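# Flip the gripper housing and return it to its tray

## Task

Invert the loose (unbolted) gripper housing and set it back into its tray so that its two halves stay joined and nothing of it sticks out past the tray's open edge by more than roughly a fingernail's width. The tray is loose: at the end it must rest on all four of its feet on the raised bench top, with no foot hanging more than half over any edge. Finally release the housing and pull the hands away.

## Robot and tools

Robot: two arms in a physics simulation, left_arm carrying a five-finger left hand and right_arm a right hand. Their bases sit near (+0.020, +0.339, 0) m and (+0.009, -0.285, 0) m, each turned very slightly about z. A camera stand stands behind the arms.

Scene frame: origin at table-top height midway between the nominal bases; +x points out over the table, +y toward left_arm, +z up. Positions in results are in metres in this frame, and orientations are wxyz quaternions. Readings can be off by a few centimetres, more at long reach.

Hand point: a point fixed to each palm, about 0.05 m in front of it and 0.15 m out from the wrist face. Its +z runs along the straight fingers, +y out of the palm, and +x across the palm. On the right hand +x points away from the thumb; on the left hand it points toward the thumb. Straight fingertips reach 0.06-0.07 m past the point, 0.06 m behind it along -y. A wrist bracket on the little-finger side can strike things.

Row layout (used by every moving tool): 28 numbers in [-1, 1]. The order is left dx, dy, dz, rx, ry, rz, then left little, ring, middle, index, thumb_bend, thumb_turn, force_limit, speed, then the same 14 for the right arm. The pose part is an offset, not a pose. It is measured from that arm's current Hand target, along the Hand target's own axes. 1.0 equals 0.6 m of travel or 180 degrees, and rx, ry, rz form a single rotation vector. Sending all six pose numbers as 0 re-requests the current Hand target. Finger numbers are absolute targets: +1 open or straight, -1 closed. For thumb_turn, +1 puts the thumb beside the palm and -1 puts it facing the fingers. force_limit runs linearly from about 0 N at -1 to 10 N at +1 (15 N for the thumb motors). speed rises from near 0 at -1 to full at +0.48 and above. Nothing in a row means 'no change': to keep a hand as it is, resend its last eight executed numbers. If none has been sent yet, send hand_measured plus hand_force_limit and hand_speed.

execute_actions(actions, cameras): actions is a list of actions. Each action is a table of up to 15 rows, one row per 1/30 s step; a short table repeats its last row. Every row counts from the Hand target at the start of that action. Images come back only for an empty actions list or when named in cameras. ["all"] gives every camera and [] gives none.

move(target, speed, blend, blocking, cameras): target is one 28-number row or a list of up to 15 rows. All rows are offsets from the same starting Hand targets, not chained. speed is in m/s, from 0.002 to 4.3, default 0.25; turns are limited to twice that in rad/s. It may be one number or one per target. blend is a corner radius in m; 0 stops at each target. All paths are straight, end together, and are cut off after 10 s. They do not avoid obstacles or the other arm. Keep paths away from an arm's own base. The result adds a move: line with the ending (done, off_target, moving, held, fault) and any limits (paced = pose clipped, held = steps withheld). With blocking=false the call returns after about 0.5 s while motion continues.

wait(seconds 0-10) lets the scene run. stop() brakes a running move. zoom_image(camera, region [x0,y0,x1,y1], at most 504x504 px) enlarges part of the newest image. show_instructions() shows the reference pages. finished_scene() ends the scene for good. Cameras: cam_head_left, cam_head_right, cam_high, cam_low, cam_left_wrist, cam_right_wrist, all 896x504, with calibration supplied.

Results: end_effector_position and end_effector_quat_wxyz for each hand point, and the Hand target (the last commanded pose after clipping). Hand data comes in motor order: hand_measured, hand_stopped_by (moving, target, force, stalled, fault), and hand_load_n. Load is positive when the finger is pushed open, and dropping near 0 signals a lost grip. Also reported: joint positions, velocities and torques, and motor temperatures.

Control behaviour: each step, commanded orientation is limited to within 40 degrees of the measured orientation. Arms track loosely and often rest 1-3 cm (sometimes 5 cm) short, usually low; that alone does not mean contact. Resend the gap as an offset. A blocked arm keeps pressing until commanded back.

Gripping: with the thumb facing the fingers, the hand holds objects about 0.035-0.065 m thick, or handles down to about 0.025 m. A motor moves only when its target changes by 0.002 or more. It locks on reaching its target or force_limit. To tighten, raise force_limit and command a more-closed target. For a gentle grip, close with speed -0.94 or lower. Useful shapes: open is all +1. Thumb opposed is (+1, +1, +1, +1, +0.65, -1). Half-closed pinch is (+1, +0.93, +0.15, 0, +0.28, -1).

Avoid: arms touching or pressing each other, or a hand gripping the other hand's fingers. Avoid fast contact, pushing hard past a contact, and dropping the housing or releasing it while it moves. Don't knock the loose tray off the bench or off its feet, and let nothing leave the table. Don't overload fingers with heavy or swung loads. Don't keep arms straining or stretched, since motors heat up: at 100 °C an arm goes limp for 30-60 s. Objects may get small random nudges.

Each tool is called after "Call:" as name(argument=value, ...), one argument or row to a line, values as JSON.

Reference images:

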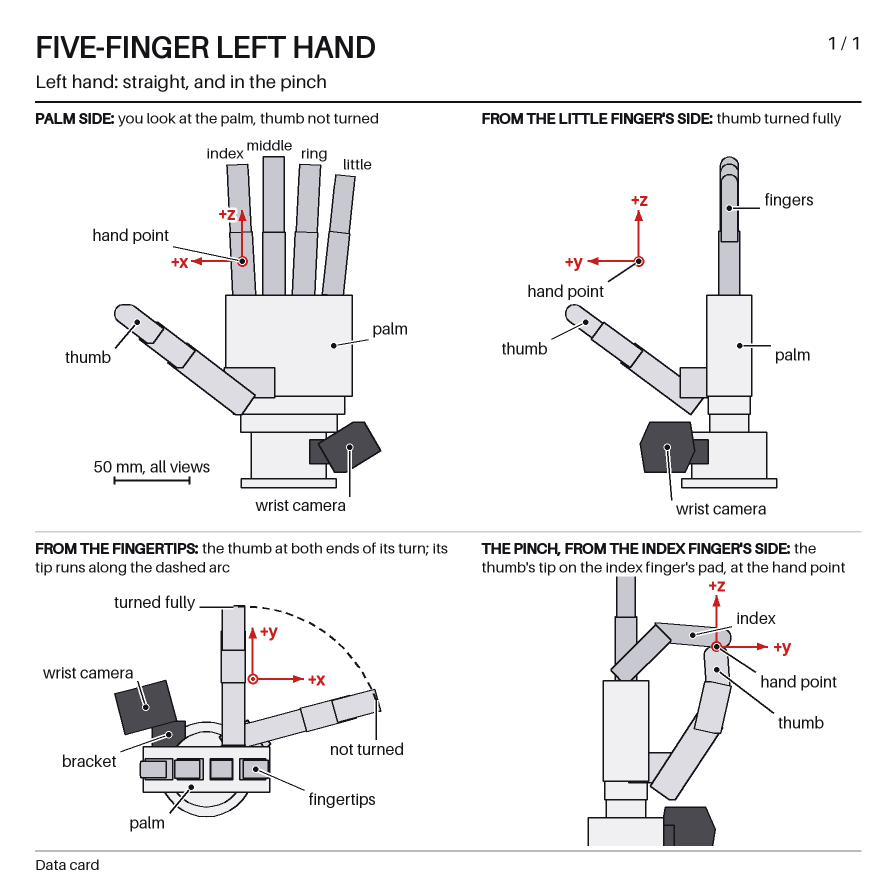

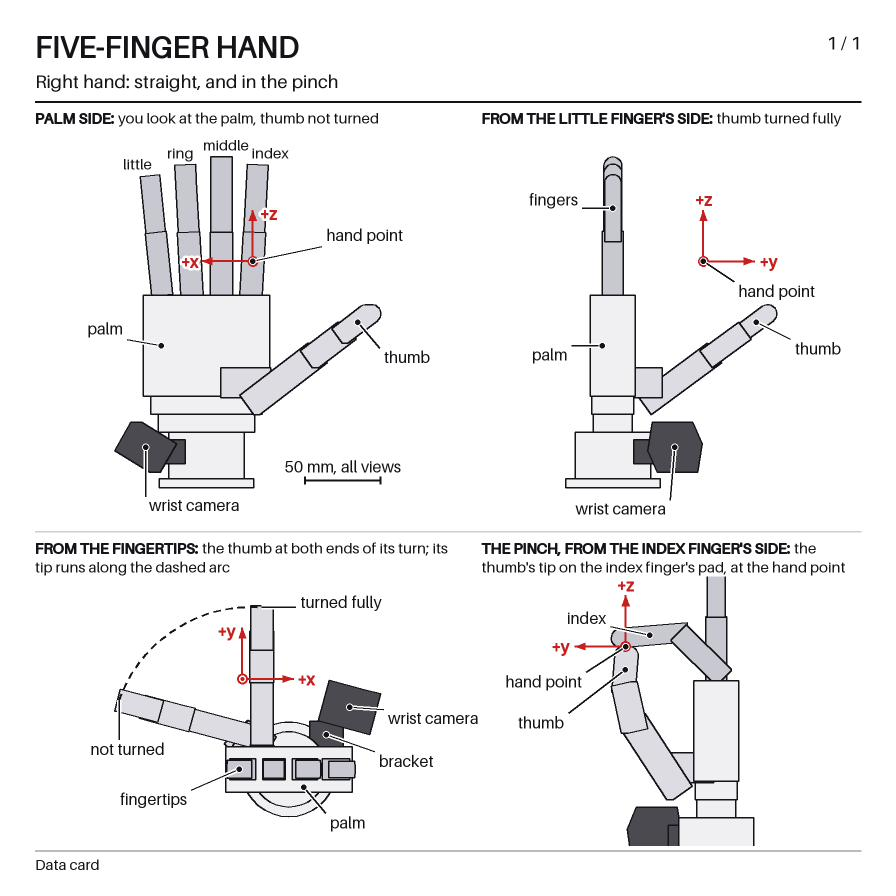

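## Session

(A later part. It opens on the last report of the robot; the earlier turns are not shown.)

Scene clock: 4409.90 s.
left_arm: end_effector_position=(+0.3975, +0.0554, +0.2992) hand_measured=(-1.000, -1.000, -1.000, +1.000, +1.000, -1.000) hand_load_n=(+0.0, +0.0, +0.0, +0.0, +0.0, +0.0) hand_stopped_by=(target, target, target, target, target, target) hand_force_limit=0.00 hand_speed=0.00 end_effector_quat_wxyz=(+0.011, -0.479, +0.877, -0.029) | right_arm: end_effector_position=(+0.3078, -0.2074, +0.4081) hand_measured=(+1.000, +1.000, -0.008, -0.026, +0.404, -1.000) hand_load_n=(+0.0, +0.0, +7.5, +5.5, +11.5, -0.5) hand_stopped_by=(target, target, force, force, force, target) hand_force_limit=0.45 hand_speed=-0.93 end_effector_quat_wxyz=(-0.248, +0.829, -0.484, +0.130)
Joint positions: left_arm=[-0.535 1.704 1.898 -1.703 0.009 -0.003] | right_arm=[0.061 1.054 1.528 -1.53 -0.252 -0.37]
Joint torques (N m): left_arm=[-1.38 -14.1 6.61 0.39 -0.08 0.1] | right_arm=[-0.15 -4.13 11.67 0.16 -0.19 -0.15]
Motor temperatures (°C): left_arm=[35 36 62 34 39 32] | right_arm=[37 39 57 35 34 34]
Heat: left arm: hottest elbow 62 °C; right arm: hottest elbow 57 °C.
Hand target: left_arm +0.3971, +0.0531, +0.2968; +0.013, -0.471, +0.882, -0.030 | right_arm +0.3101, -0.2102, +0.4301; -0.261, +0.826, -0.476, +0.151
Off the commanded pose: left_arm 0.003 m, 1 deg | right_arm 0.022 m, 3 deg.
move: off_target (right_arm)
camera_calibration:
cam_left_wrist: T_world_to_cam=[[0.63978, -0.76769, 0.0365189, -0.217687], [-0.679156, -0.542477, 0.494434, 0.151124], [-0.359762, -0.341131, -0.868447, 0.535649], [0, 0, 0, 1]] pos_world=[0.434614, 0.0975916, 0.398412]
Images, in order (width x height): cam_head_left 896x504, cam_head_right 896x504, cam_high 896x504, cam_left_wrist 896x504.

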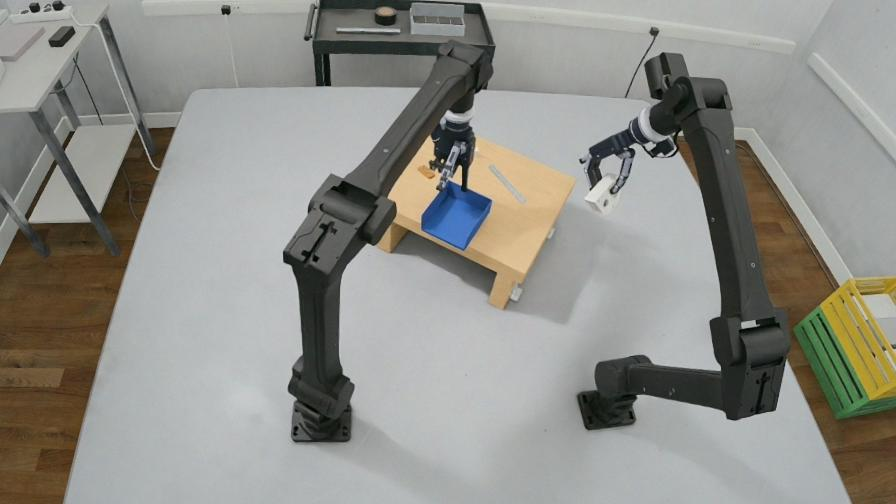

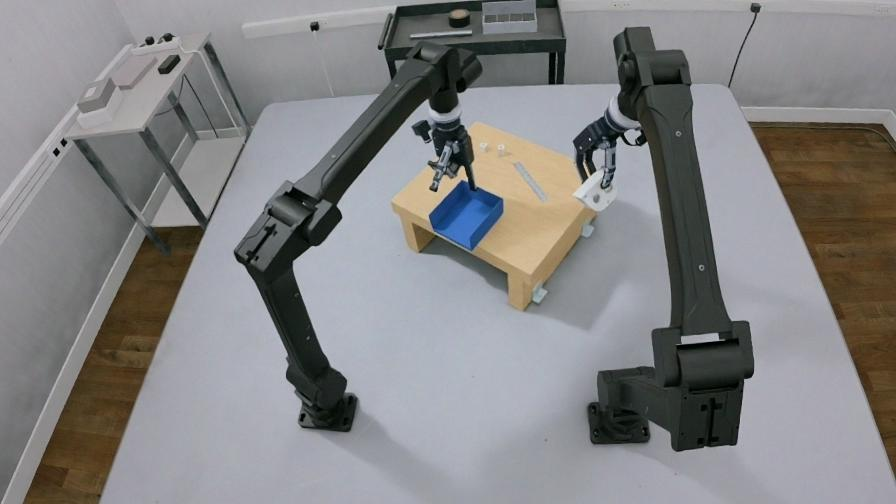

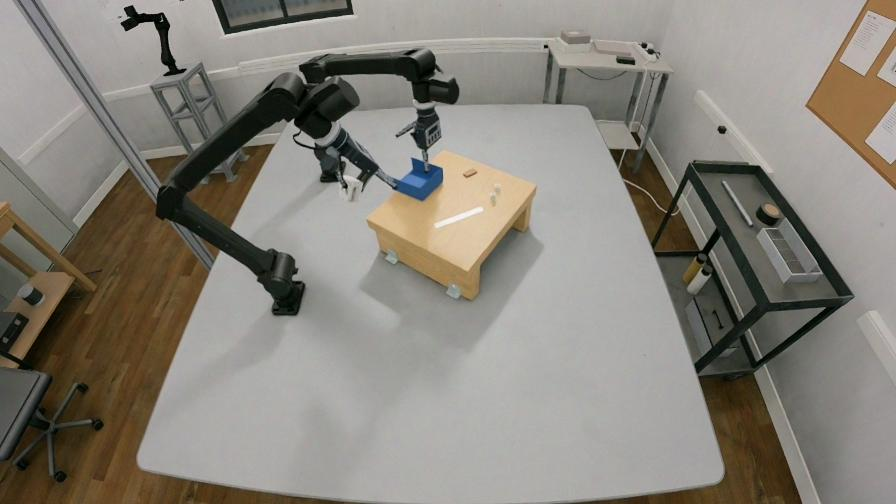

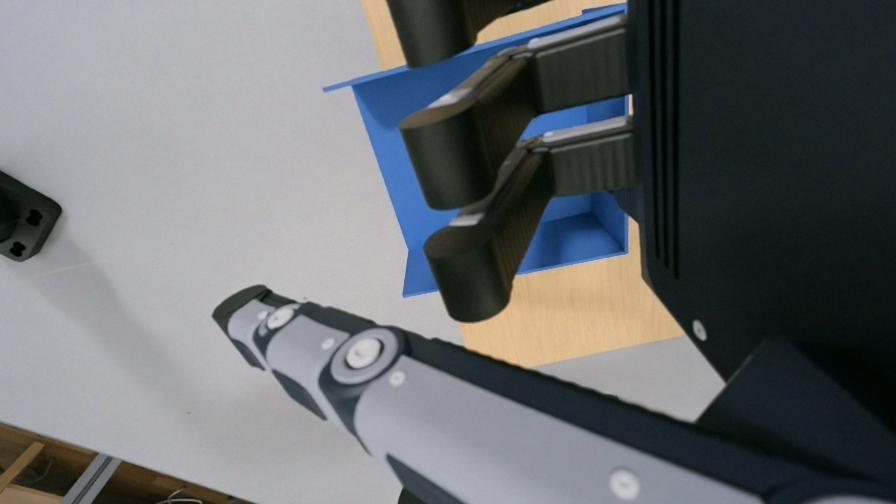

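Call:
move(
  target=[0.0,-0.0228,0.035,0,0,0,-1,-1,-1,1,1,-1,0,0,0,0,0,0,0,0,1,1,-0.17,-0.32,-0.05,-1,0.45,-0.93],
  speed=0.06,
  cameras=["cam_head_left","cam_high"],
)

Call:
zoom_image(
  camera="cam_head_left",
  region=[400, 130, 520, 270],
)

Call:
zoom_image(
  camera="cam_high",
  region=[360, 110, 480, 230],
)

Scene clock: 4430.57 s.
left_arm: end_effector_position=(+0.4084, +0.0483, +0.2838) hand_measured=(-1.000, -1.000, -1.000, +1.000, +1.000, -1.000) hand_load_n=(+0.0, +0.0, +0.0, -1.0, +0.0, +0.0) hand_stopped_by=(target, target, target, target, target, target) hand_force_limit=0.00 hand_speed=0.00 end_effector_quat_wxyz=(+0.012, -0.478, +0.878, -0.032) | right_arm: end_effector_position=(+0.3078, -0.2074, +0.4081) hand_measured=(+1.000, +1.000, -0.008, -0.026, +0.404, -1.000) hand_load_n=(+0.0, +0.5, +7.5, +5.0, +11.5, -0.5) hand_stopped_by=(target, target, force, force, force, target) hand_force_limit=0.45 hand_speed=-0.93 end_effector_quat_wxyz=(-0.248, +0.829, -0.484, +0.130)
Joint positions: left_arm=[-0.536 1.729 1.891 -1.664 0.009 -0.002] | right_arm=[0.061 1.054 1.528 -1.53 -0.252 -0.37]
Joint torques (N m): left_arm=[-1.32 -13.57 6.5 0.54 -0.07 0.07] | right_arm=[-0.09 -4.13 11.67 0.14 -0.19 -0.16]
Motor temperatures (°C): left_arm=[35 36 59 34 38 32] | right_arm=[37 39 57 35 34 34]
Heat: left arm: hottest elbow 59 °C; right arm: hottest elbow 57 °C.
Hand target: left_arm +0.4096, +0.0447, +0.2765; +0.013, -0.471, +0.882, -0.030 | right_arm +0.3101, -0.2102, +0.4301; -0.261, +0.826, -0.476, +0.151
Off the commanded pose: left_arm 0.008 m, 1 deg | right_arm 0.022 m, 3 deg.
move: off_target (right_arm)
Images, in order (width x height): cam_head_left 896x504, cam_high 896x504.

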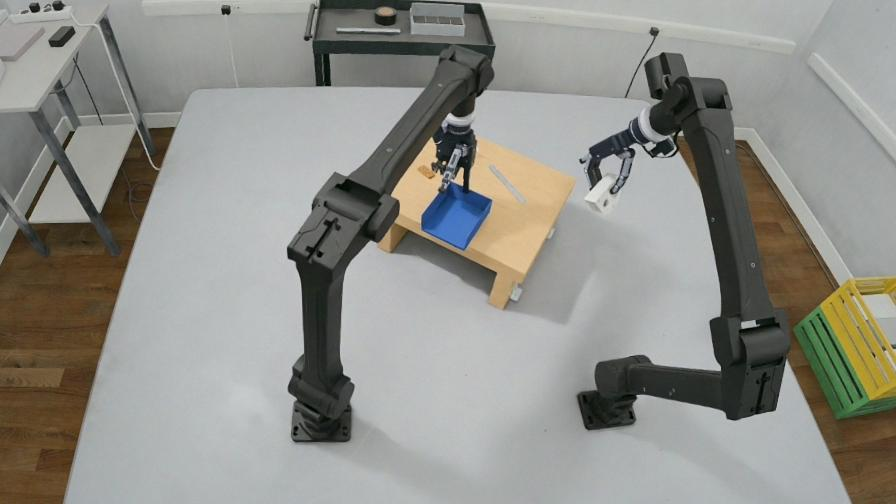

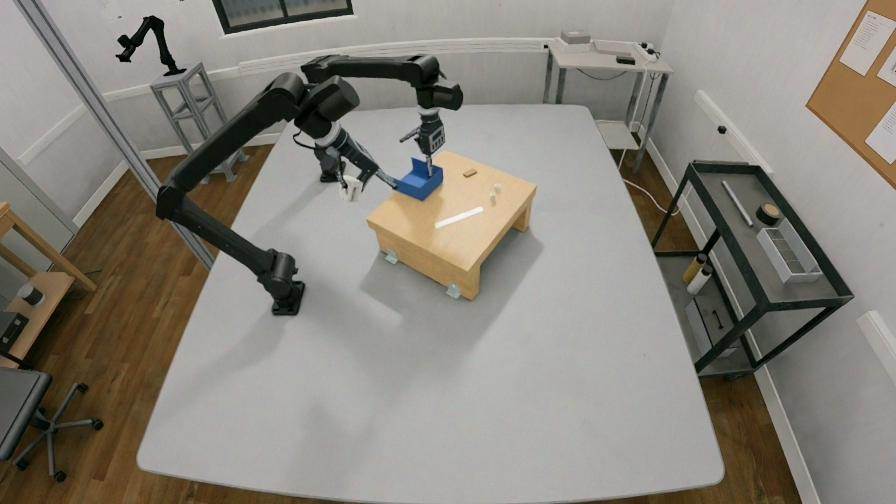

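Scaled by 3.600 from the camera's 896x504 image, which has a finer 1280x720 frame.

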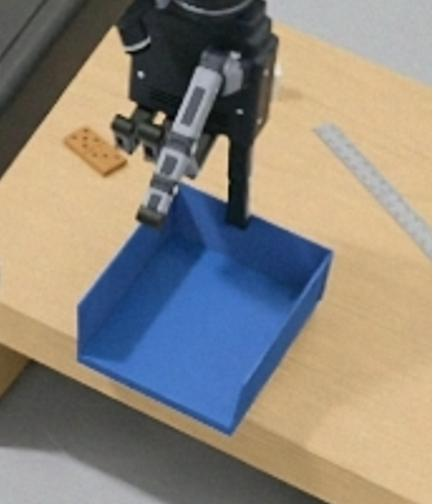

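Scaled by 4.200 from the camera's 896x504 image, which has a finer 1280x720 frame.

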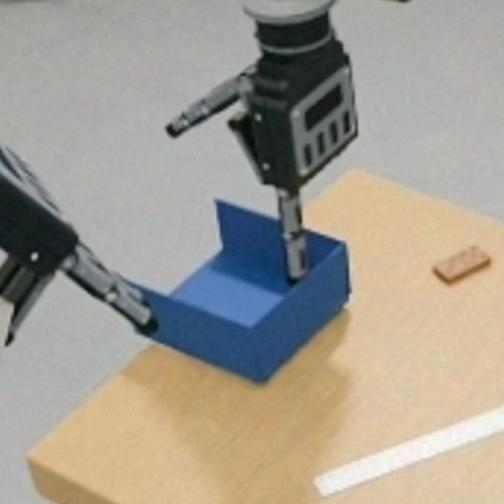

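Call:
move(
  target=[0.0,-0.0333,0.002,0,0,0,-1,-1,-1,1,1,-1,0,0,0,0,0,0,0,0,1,1,-0.17,-0.32,-0.05,-1,0.45,-0.93],
  speed=0.04,
  cameras=["cam_head_left","cam_high"],
)

Call:
zoom_image(
  camera="cam_head_left",
  region=[400, 130, 520, 270],
)

Call:
zoom_image(
  camera="cam_high",
  region=[360, 110, 480, 230],
)

Scene clock: 4441.87 s.
left_arm: end_effector_position=(+0.4123, +0.0463, +0.2615) hand_measured=(-1.000, -1.000, -1.000, +1.000, +1.000, -1.000) hand_load_n=(+0.0, +0.0, +0.0, -3.0, +0.0, +0.0) hand_stopped_by=(target, target, target, target, target, target) hand_force_limit=0.00 hand_speed=0.00 end_effector_quat_wxyz=(-0.002, -0.476, +0.879, -0.004) | right_arm: end_effector_position=(+0.3078, -0.2074, +0.4081) hand_measured=(+1.000, +1.000, -0.008, -0.026, +0.404, -1.000) hand_load_n=(+0.0, +0.0, +7.5, +5.5, +11.5, -0.5) hand_stopped_by=(target, target, force, force, force, target) hand_force_limit=0.45 hand_speed=-0.93 end_effector_quat_wxyz=(-0.248, +0.829, -0.484, +0.130)
Joint positions: left_arm=[-0.536 1.782 1.896 -1.679 0.008 0.004] | right_arm=[0.061 1.054 1.528 -1.53 -0.252 -0.37]
Joint torques (N m): left_arm=[-1.49 -14.04 11.34 0.25 0 0.01] | right_arm=[-0.15 -4.13 11.67 0.14 -0.19 -0.16]
Motor temperatures (°C): left_arm=[35 36 58 34 38 32] | right_arm=[37 39 58 35 34 34]
Heat: left arm: hottest elbow 58 °C; right arm: hottest elbow 58 °C.
Hand target: left_arm +0.4262, +0.0335, +0.2767; +0.013, -0.471, +0.882, -0.030 | right_arm +0.3101, -0.2102, +0.4301; -0.261, +0.826, -0.476, +0.151
Off the commanded pose: left_arm 0.024 m, 3 deg | right_arm 0.022 m, 3 deg.
move: off_target (left_arm, right_arm)
Images, in order (width x height): cam_head_left 896x504, cam_high 896x504.

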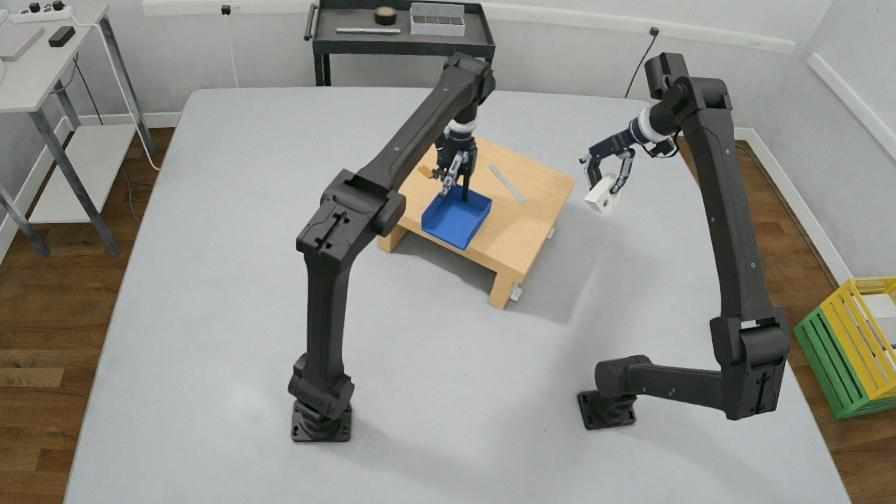

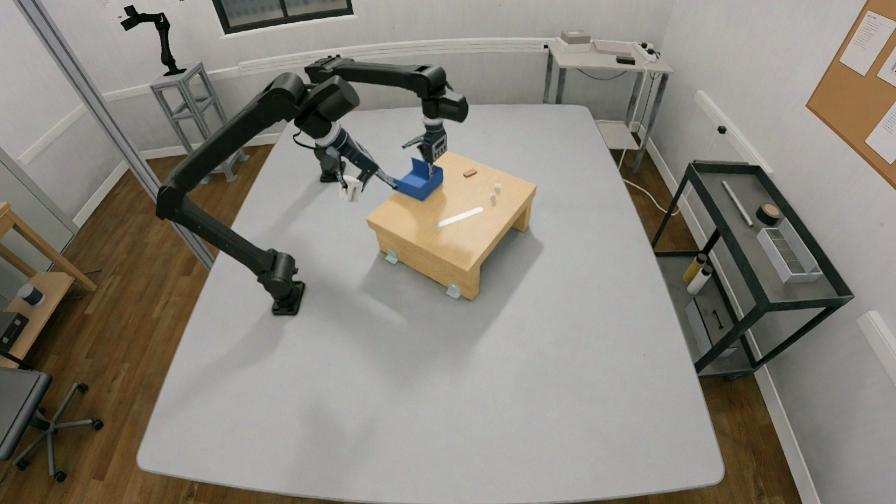

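Scaled by 3.600 from the camera's 896x504 image, which has a finer 1280x720 frame.

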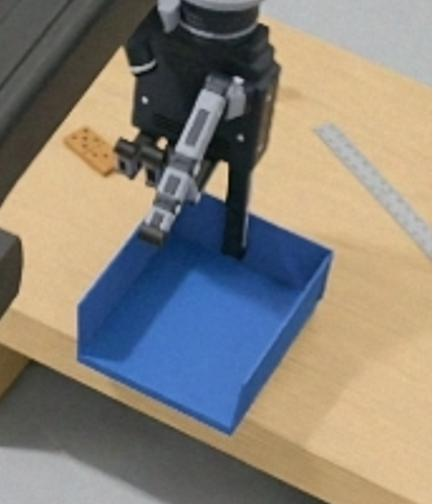

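Scaled by 4.200 from the camera's 896x504 image, which has a finer 1280x720 frame.

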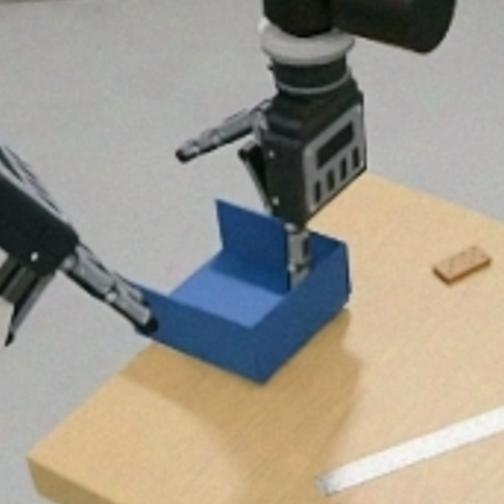

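Call:
move(
  target=[
    [0,0.05,0,0,0,0,-1,-1,-1,1,1,-1,0,0,0,0,0,0,0,0,1,1,-0.17,-0.32,-0.05,-1,0.45,-0.93],
    [-0.0127,0.0562,-0.2043,0,0,0,-1,-1,-1,1,1,-1,0,0,0,0,0,0,0,0,1,1,-0.17,-0.32,-0.05,-1,0.45,-0.93],
    [-0.2923,0.4295,-0.3192,0,0,0,-1,-1,-1,1,1,-1,0,0,0,0,0,0,0,0,1,1,-0.17,-0.32,-0.05,-1,0.45,-0.93],
  ],
  speed=[0.08,0.15,0.25],
  blend=0.015,
  cameras=["cam_head_left","cam_head_right"],
)

Scene clock: 4544.90 s.
left_arm: end_effector_position=(+0.3007, +0.3305, +0.4542) hand_measured=(-1.000, -1.000, -1.000, +1.000, +1.000, -1.000) hand_load_n=(+0.0, +0.0, +0.0, +0.0, +0.0, +0.0) hand_stopped_by=(target, target, target, target, target, target) hand_force_limit=0.00 hand_speed=0.00 end_effector_quat_wxyz=(+0.204, -0.468, +0.848, -0.140) | right_arm: end_effector_position=(+0.3078, -0.2074, +0.4081) hand_measured=(+1.000, +1.000, -0.008, -0.026, +0.404, -1.000) hand_load_n=(+0.0, +0.0, +7.5, +5.5, +11.5, -0.5) hand_stopped_by=(target, target, force, force, force, target) hand_force_limit=0.45 hand_speed=-0.93 end_effector_quat_wxyz=(-0.248, +0.829, -0.484, +0.130)
Joint positions: left_arm=[0.022 1.081 1.712 -1.704 0.039 0.536] | right_arm=[0.061 1.054 1.528 -1.53 -0.252 -0.37]
Joint torques (N m): left_arm=[-1.44 -3.02 5.79 0.51 -0.08 0.11] | right_arm=[-0.21 -4.13 11.67 0.14 -0.19 -0.15]
Motor temperatures (°C): left_arm=[35 38 59 34 38 32] | right_arm=[37 38 59 35 34 34]
Heat: left arm: hottest elbow 59 °C; right arm: hottest elbow 59 °C.
Hand target: left_arm +0.3004, +0.3300, +0.4504; +0.013, -0.471, +0.882, -0.030 | right_arm +0.3101, -0.2102, +0.4301; -0.261, +0.826, -0.476, +0.151
Off the commanded pose: left_arm 0.004 m, 26 deg | right_arm 0.022 m, 3 deg.
joint sent to its limit (left arm) — joint 4 (wrist pitch), lower limit. The joint targets are off in orientation, not in position.
move: off_target (left_arm, right_arm); blend cut to 0.0143 m at target 1
Images, in order (width x height): cam_head_left 896x504, cam_head_right 896x504.

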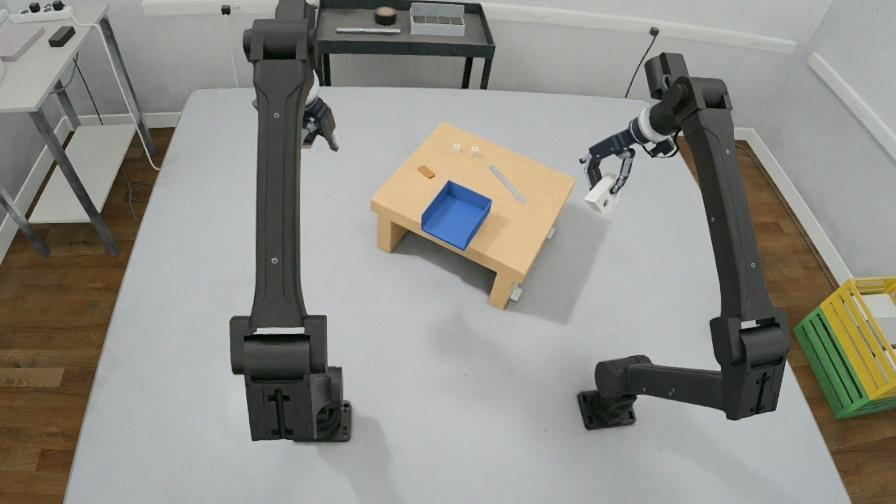

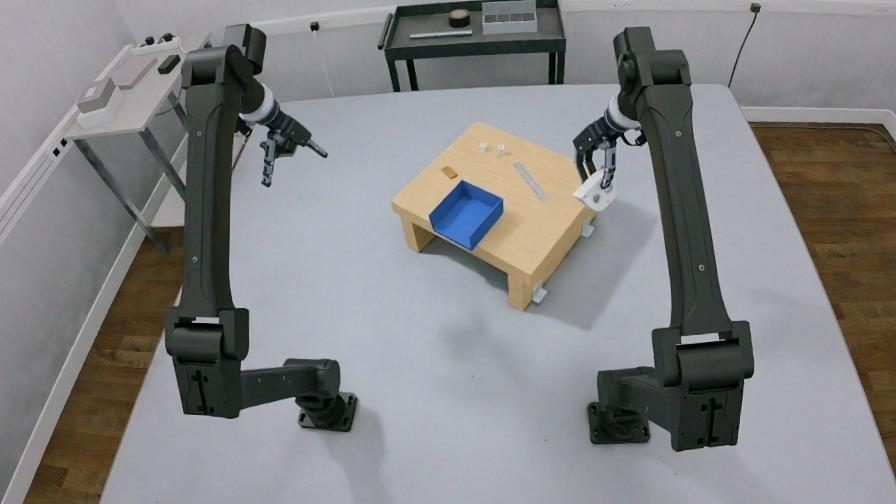

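Call:
move(
  target=[
    [0,0,0,0,0,0,-1,-1,-1,1,1,-1,0,0,-0.394,-0.2125,0.21,-0.2145,-0.0465,-0.6652,1,1,-0.17,-0.32,-0.05,-1,0.45,-0.93],
    [0,0,0,0,0,0,-1,-1,-1,1,1,-1,0,0,-0.394,-0.1407,0.3125,-0.2145,-0.0465,-0.6652,1,1,-0.17,-0.32,-0.05,-1,0.45,-0.93],
  ],
  speed=[0.22,0.12],
  cameras=["all"],
)

Scene clock: 4576.73 s.
left_arm: end_effector_position=(+0.3007, +0.3305, +0.4542) hand_measured=(-1.000, -1.000, -1.000, +1.000, +1.000, -1.000) hand_load_n=(+0.0, +0.0, +0.0, +0.0, +0.0, +0.0) hand_stopped_by=(target, target, target, target, target, target) hand_force_limit=0.00 hand_speed=0.00 end_effector_quat_wxyz=(+0.204, -0.468, +0.849, -0.140) | right_arm: end_effector_position=(+0.3426, +0.0866, +0.3265) hand_measured=(+1.000, +1.000, -0.008, -0.026, +0.404, -1.000) hand_load_n=(+0.0, +0.0, +7.5, +5.5, +11.0, +0.0) hand_stopped_by=(target, target, force, force, force, target) hand_force_limit=0.45 hand_speed=-0.93 end_effector_quat_wxyz=(+0.191, +0.848, +0.473, +0.142)
Joint positions: left_arm=[0.022 1.081 1.712 -1.704 0.039 0.537] | right_arm=[1.11 1.691 1.819 -1.687 0.48 -1.465]
Joint torques (N m): left_arm=[-1.38 -3.14 5.74 0.53 -0.07 0.11] | right_arm=[-0.15 -11.52 7.65 -0.59 0.43 0.09]
Motor temperatures (°C): left_arm=[35 37 57 34 38 32] | right_arm=[37 38 60 35 34 34]
Heat: left arm: hottest elbow 57 °C; right arm: hottest elbow 60 °C.
Hand target: left_arm +0.3007, +0.3299, +0.4495; +0.197, -0.461, +0.855, -0.133 (not the last commanded pose) | right_arm +0.3445, +0.0830, +0.3247; +0.207, +0.858, +0.458, +0.110
Off the commanded pose: left_arm 0.004 m, 26 deg | right_arm 0.005 m, 5 deg.
joint sent to its limit (left arm) — joint 4 (wrist pitch), lower limit.
joint sent to its limit (right arm) — joint 4 (wrist pitch), lower limit. The joint targets are off in orientation, not in position.
move: off_target (left_arm, right_arm)
camera_calibration:
cam_left_wrist: T_world_to_cam=[[0.570477, -0.755676, 0.321729, -0.062859], [-0.819248, -0.551328, 0.157702, 0.35594], [0.0582065, -0.353541, -0.933606, 0.637349], [0, 0, 0, 1]] pos_world=[0.290365, 0.374068, 0.559124]
cam_right_wrist: T_world_to_cam=[[0.87346, -0.183303, 0.451074, -0.435114], [-0.424779, -0.739676, 0.521961, 0.043456], [0.237972, -0.647518, -0.72394, 0.32541], [0, 0, 0, 1]] pos_world=[0.321076, 0.163095, 0.409164]

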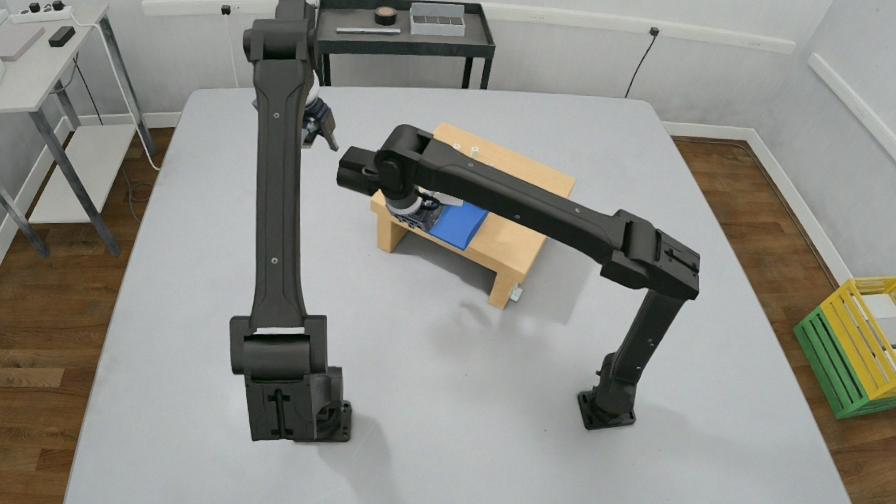

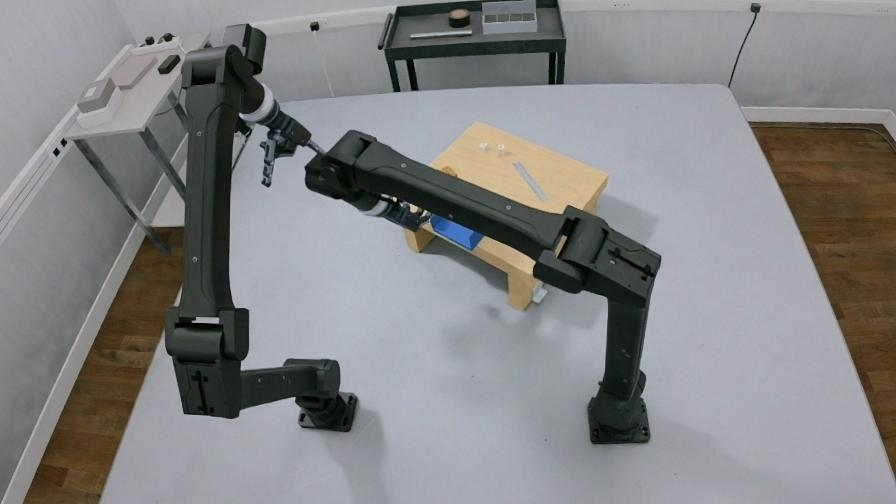

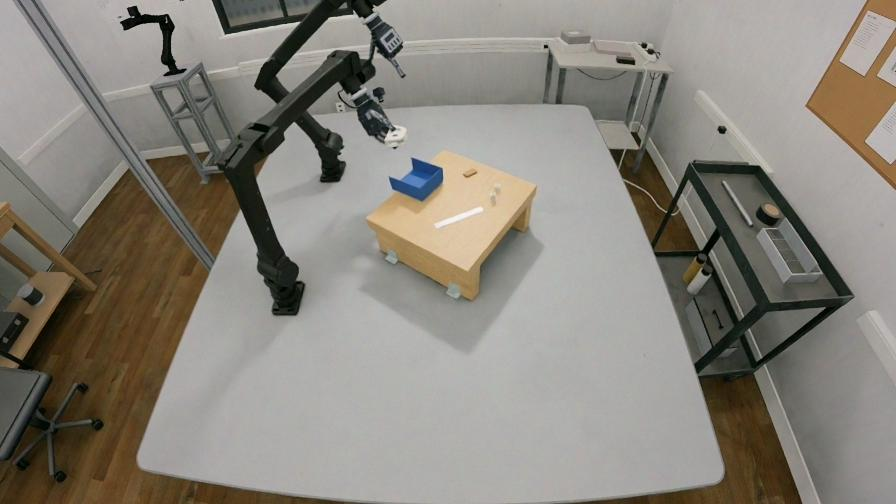

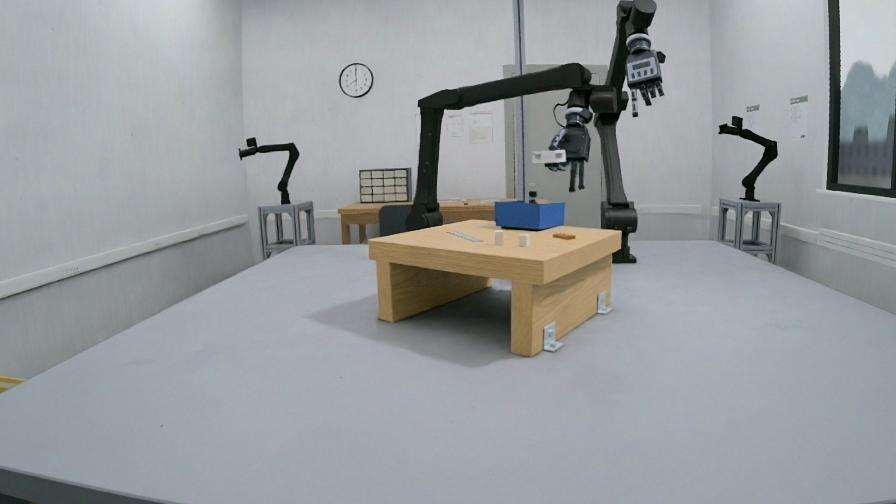

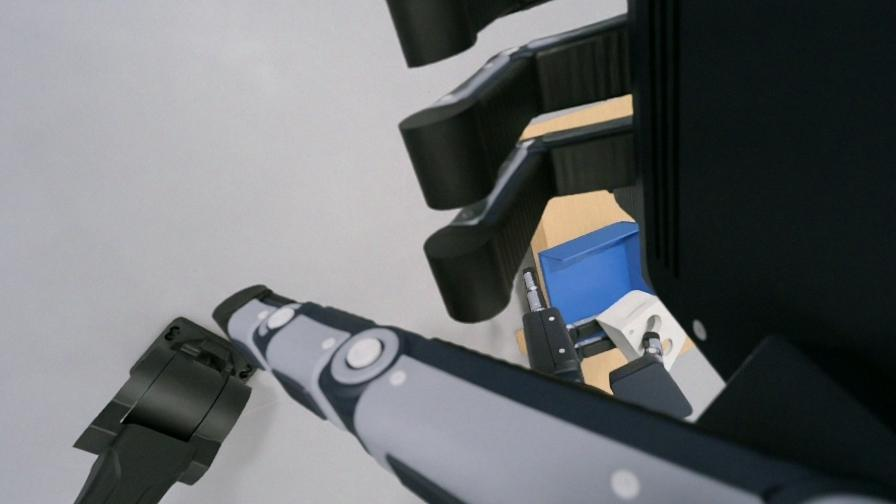

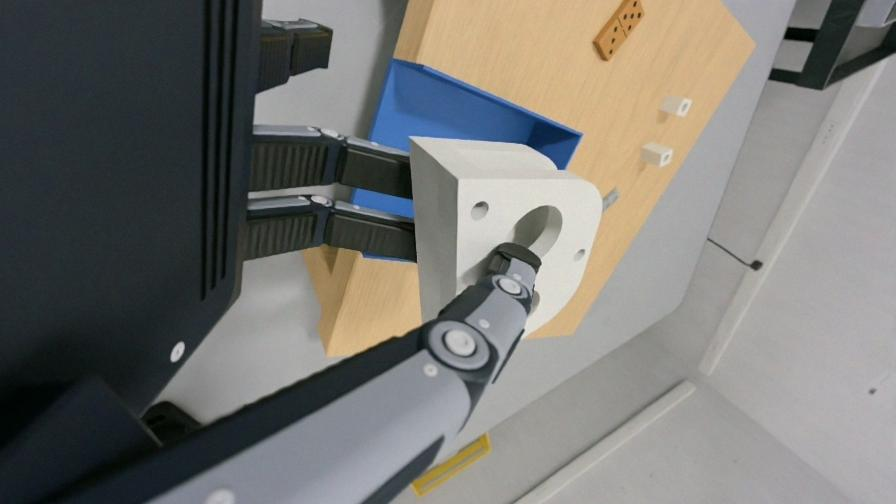

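Call:
move(
  target=[0,0,0,0,0,0,-1,-1,-1,1,1,-1,0,0,-0.0063,-0.0533,0.1228,0,0,0,1,1,-0.17,-0.32,-0.05,-1,0.45,-0.93],
  speed=0.1,
  cameras=["cam_right_wrist","cam_high","cam_low","cam_head_left"],
)

Call:
zoom_image(
  camera="cam_high",
  region=[340, 100, 480, 220],
)

Call:
zoom_image(
  camera="cam_low",
  region=[470, 120, 620, 250],
)

Scene clock: 4598.27 s.
left_arm: end_effector_position=(+0.3007, +0.3305, +0.4542) hand_measured=(-1.000, -1.000, -1.000, +1.000, +1.000, -1.000) hand_load_n=(+0.0, +0.0, +0.0, +0.0, +0.0, +0.0) hand_stopped_by=(target, target, target, target, target, target) hand_force_limit=0.00 hand_speed=0.00 end_effector_quat_wxyz=(+0.204, -0.468, +0.849, -0.140) | right_arm: end_effector_position=(+0.3431, +0.0776, +0.2478) hand_measured=(+1.000, +1.000, -0.008, -0.026, +0.404, -1.000) hand_load_n=(+0.0, +0.0, +7.5, +5.5, +11.5, +0.0) hand_stopped_by=(target, target, force, force, force, target) hand_force_limit=0.45 hand_speed=-0.93 end_effector_quat_wxyz=(+0.208, +0.853, +0.467, +0.108)
Joint positions: left_arm=[0.022 1.081 1.712 -1.704 0.039 0.537] | right_arm=[1.096 1.719 1.646 -1.564 0.469 -1.446]
Joint torques (N m): left_arm=[-1.32 -3.08 5.78 0.53 -0.08 0.11] | right_arm=[-0.15 -11.99 7.38 -0.09 0.43 0.14]
Motor temperatures (°C): left_arm=[35 36 56 34 38 32] | right_arm=[37 39 59 35 34 34]
Heat: left arm: hottest elbow 56 °C; right arm: hottest elbow 59 °C.
Hand target: left_arm +0.3007, +0.3299, +0.4495; +0.197, -0.461, +0.855, -0.133 | right_arm +0.3466, +0.0769, +0.2448; +0.207, +0.858, +0.458, +0.110
Off the commanded pose: left_arm 0.005 m, 2 deg | right_arm 0.005 m, 1 deg.
joint sent to its limit (left arm) — joint 4 (wrist pitch), lower limit. The joint targets still meet the commanded pose.
move: done
camera_calibration:
cam_right_wrist: T_world_to_cam=[[0.885512, -0.185305, 0.426064, -0.399425], [-0.424863, -0.694097, 0.581137, 0.0598273], [0.188042, -0.695623, -0.693361, 0.275757], [0, 0, 0, 1]] pos_world=[0.32726, 0.159333, 0.326612]
Images, in order (width x height): cam_head_left 896x504, cam_high 896x504, cam_low 896x504, cam_right_wrist 896x504.

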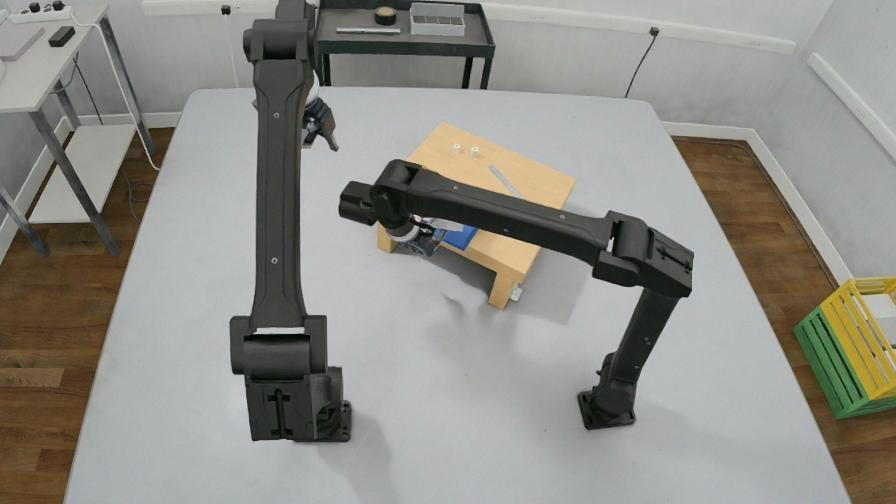

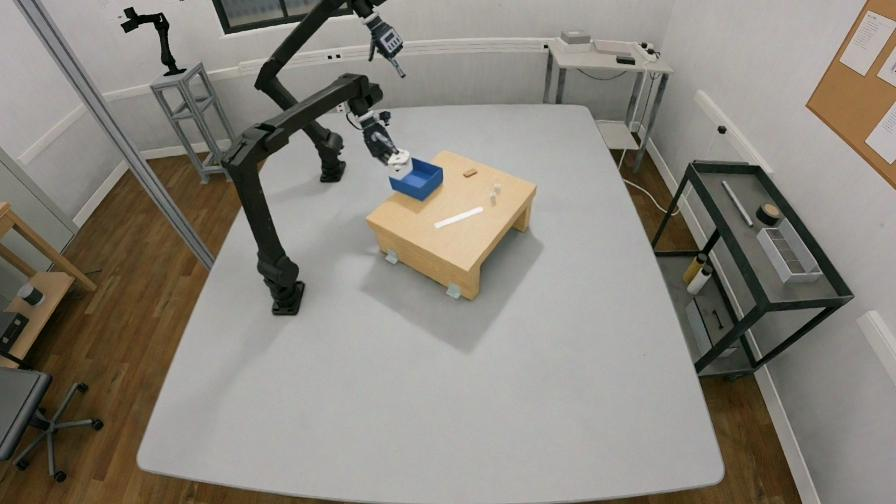

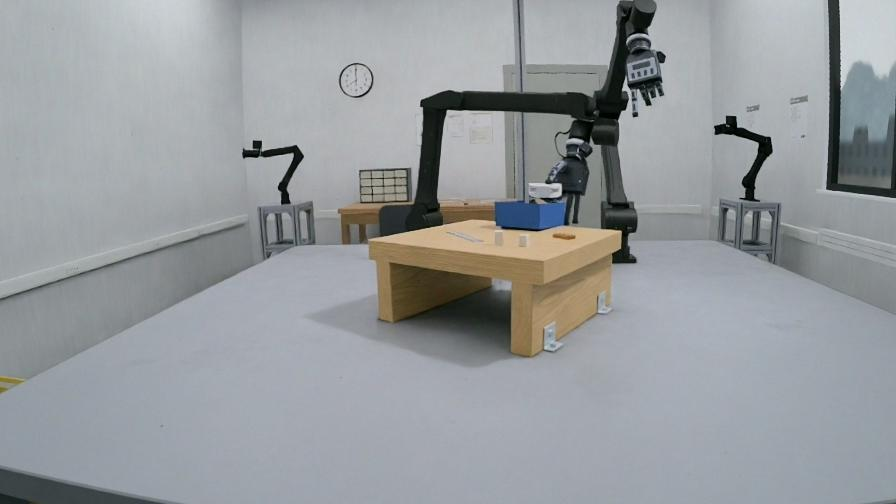

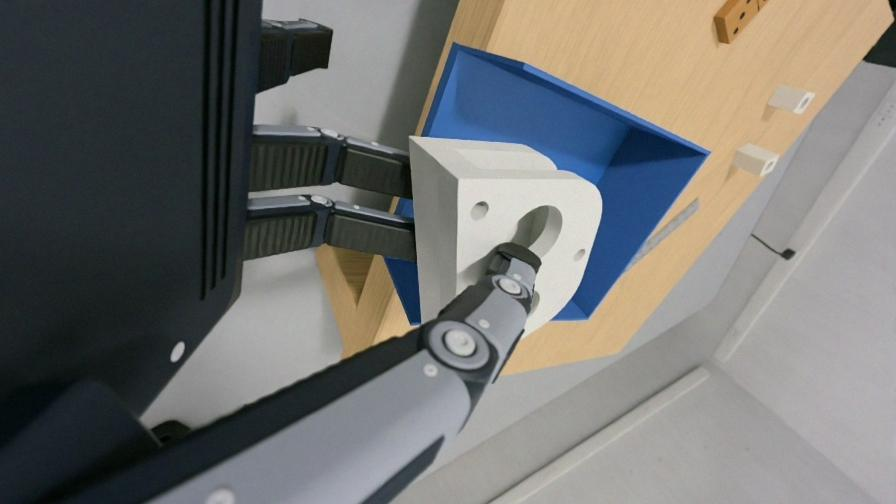

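Scaled by 3.600 from the camera's 896x504 image, which has a finer 1280x720 frame.

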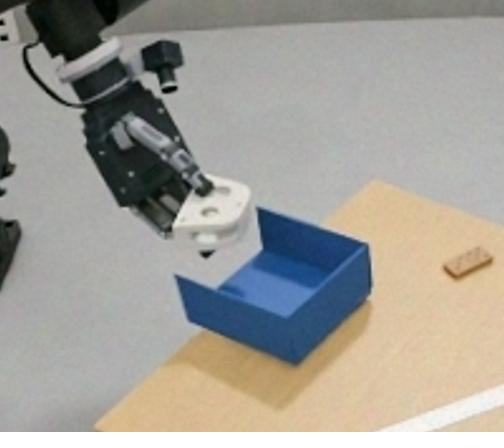

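Scaled by 3.360 from the camera's 896x504 image, which has a finer 1280x720 frame.

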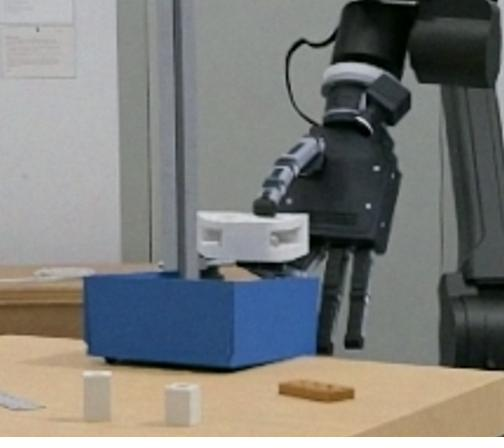

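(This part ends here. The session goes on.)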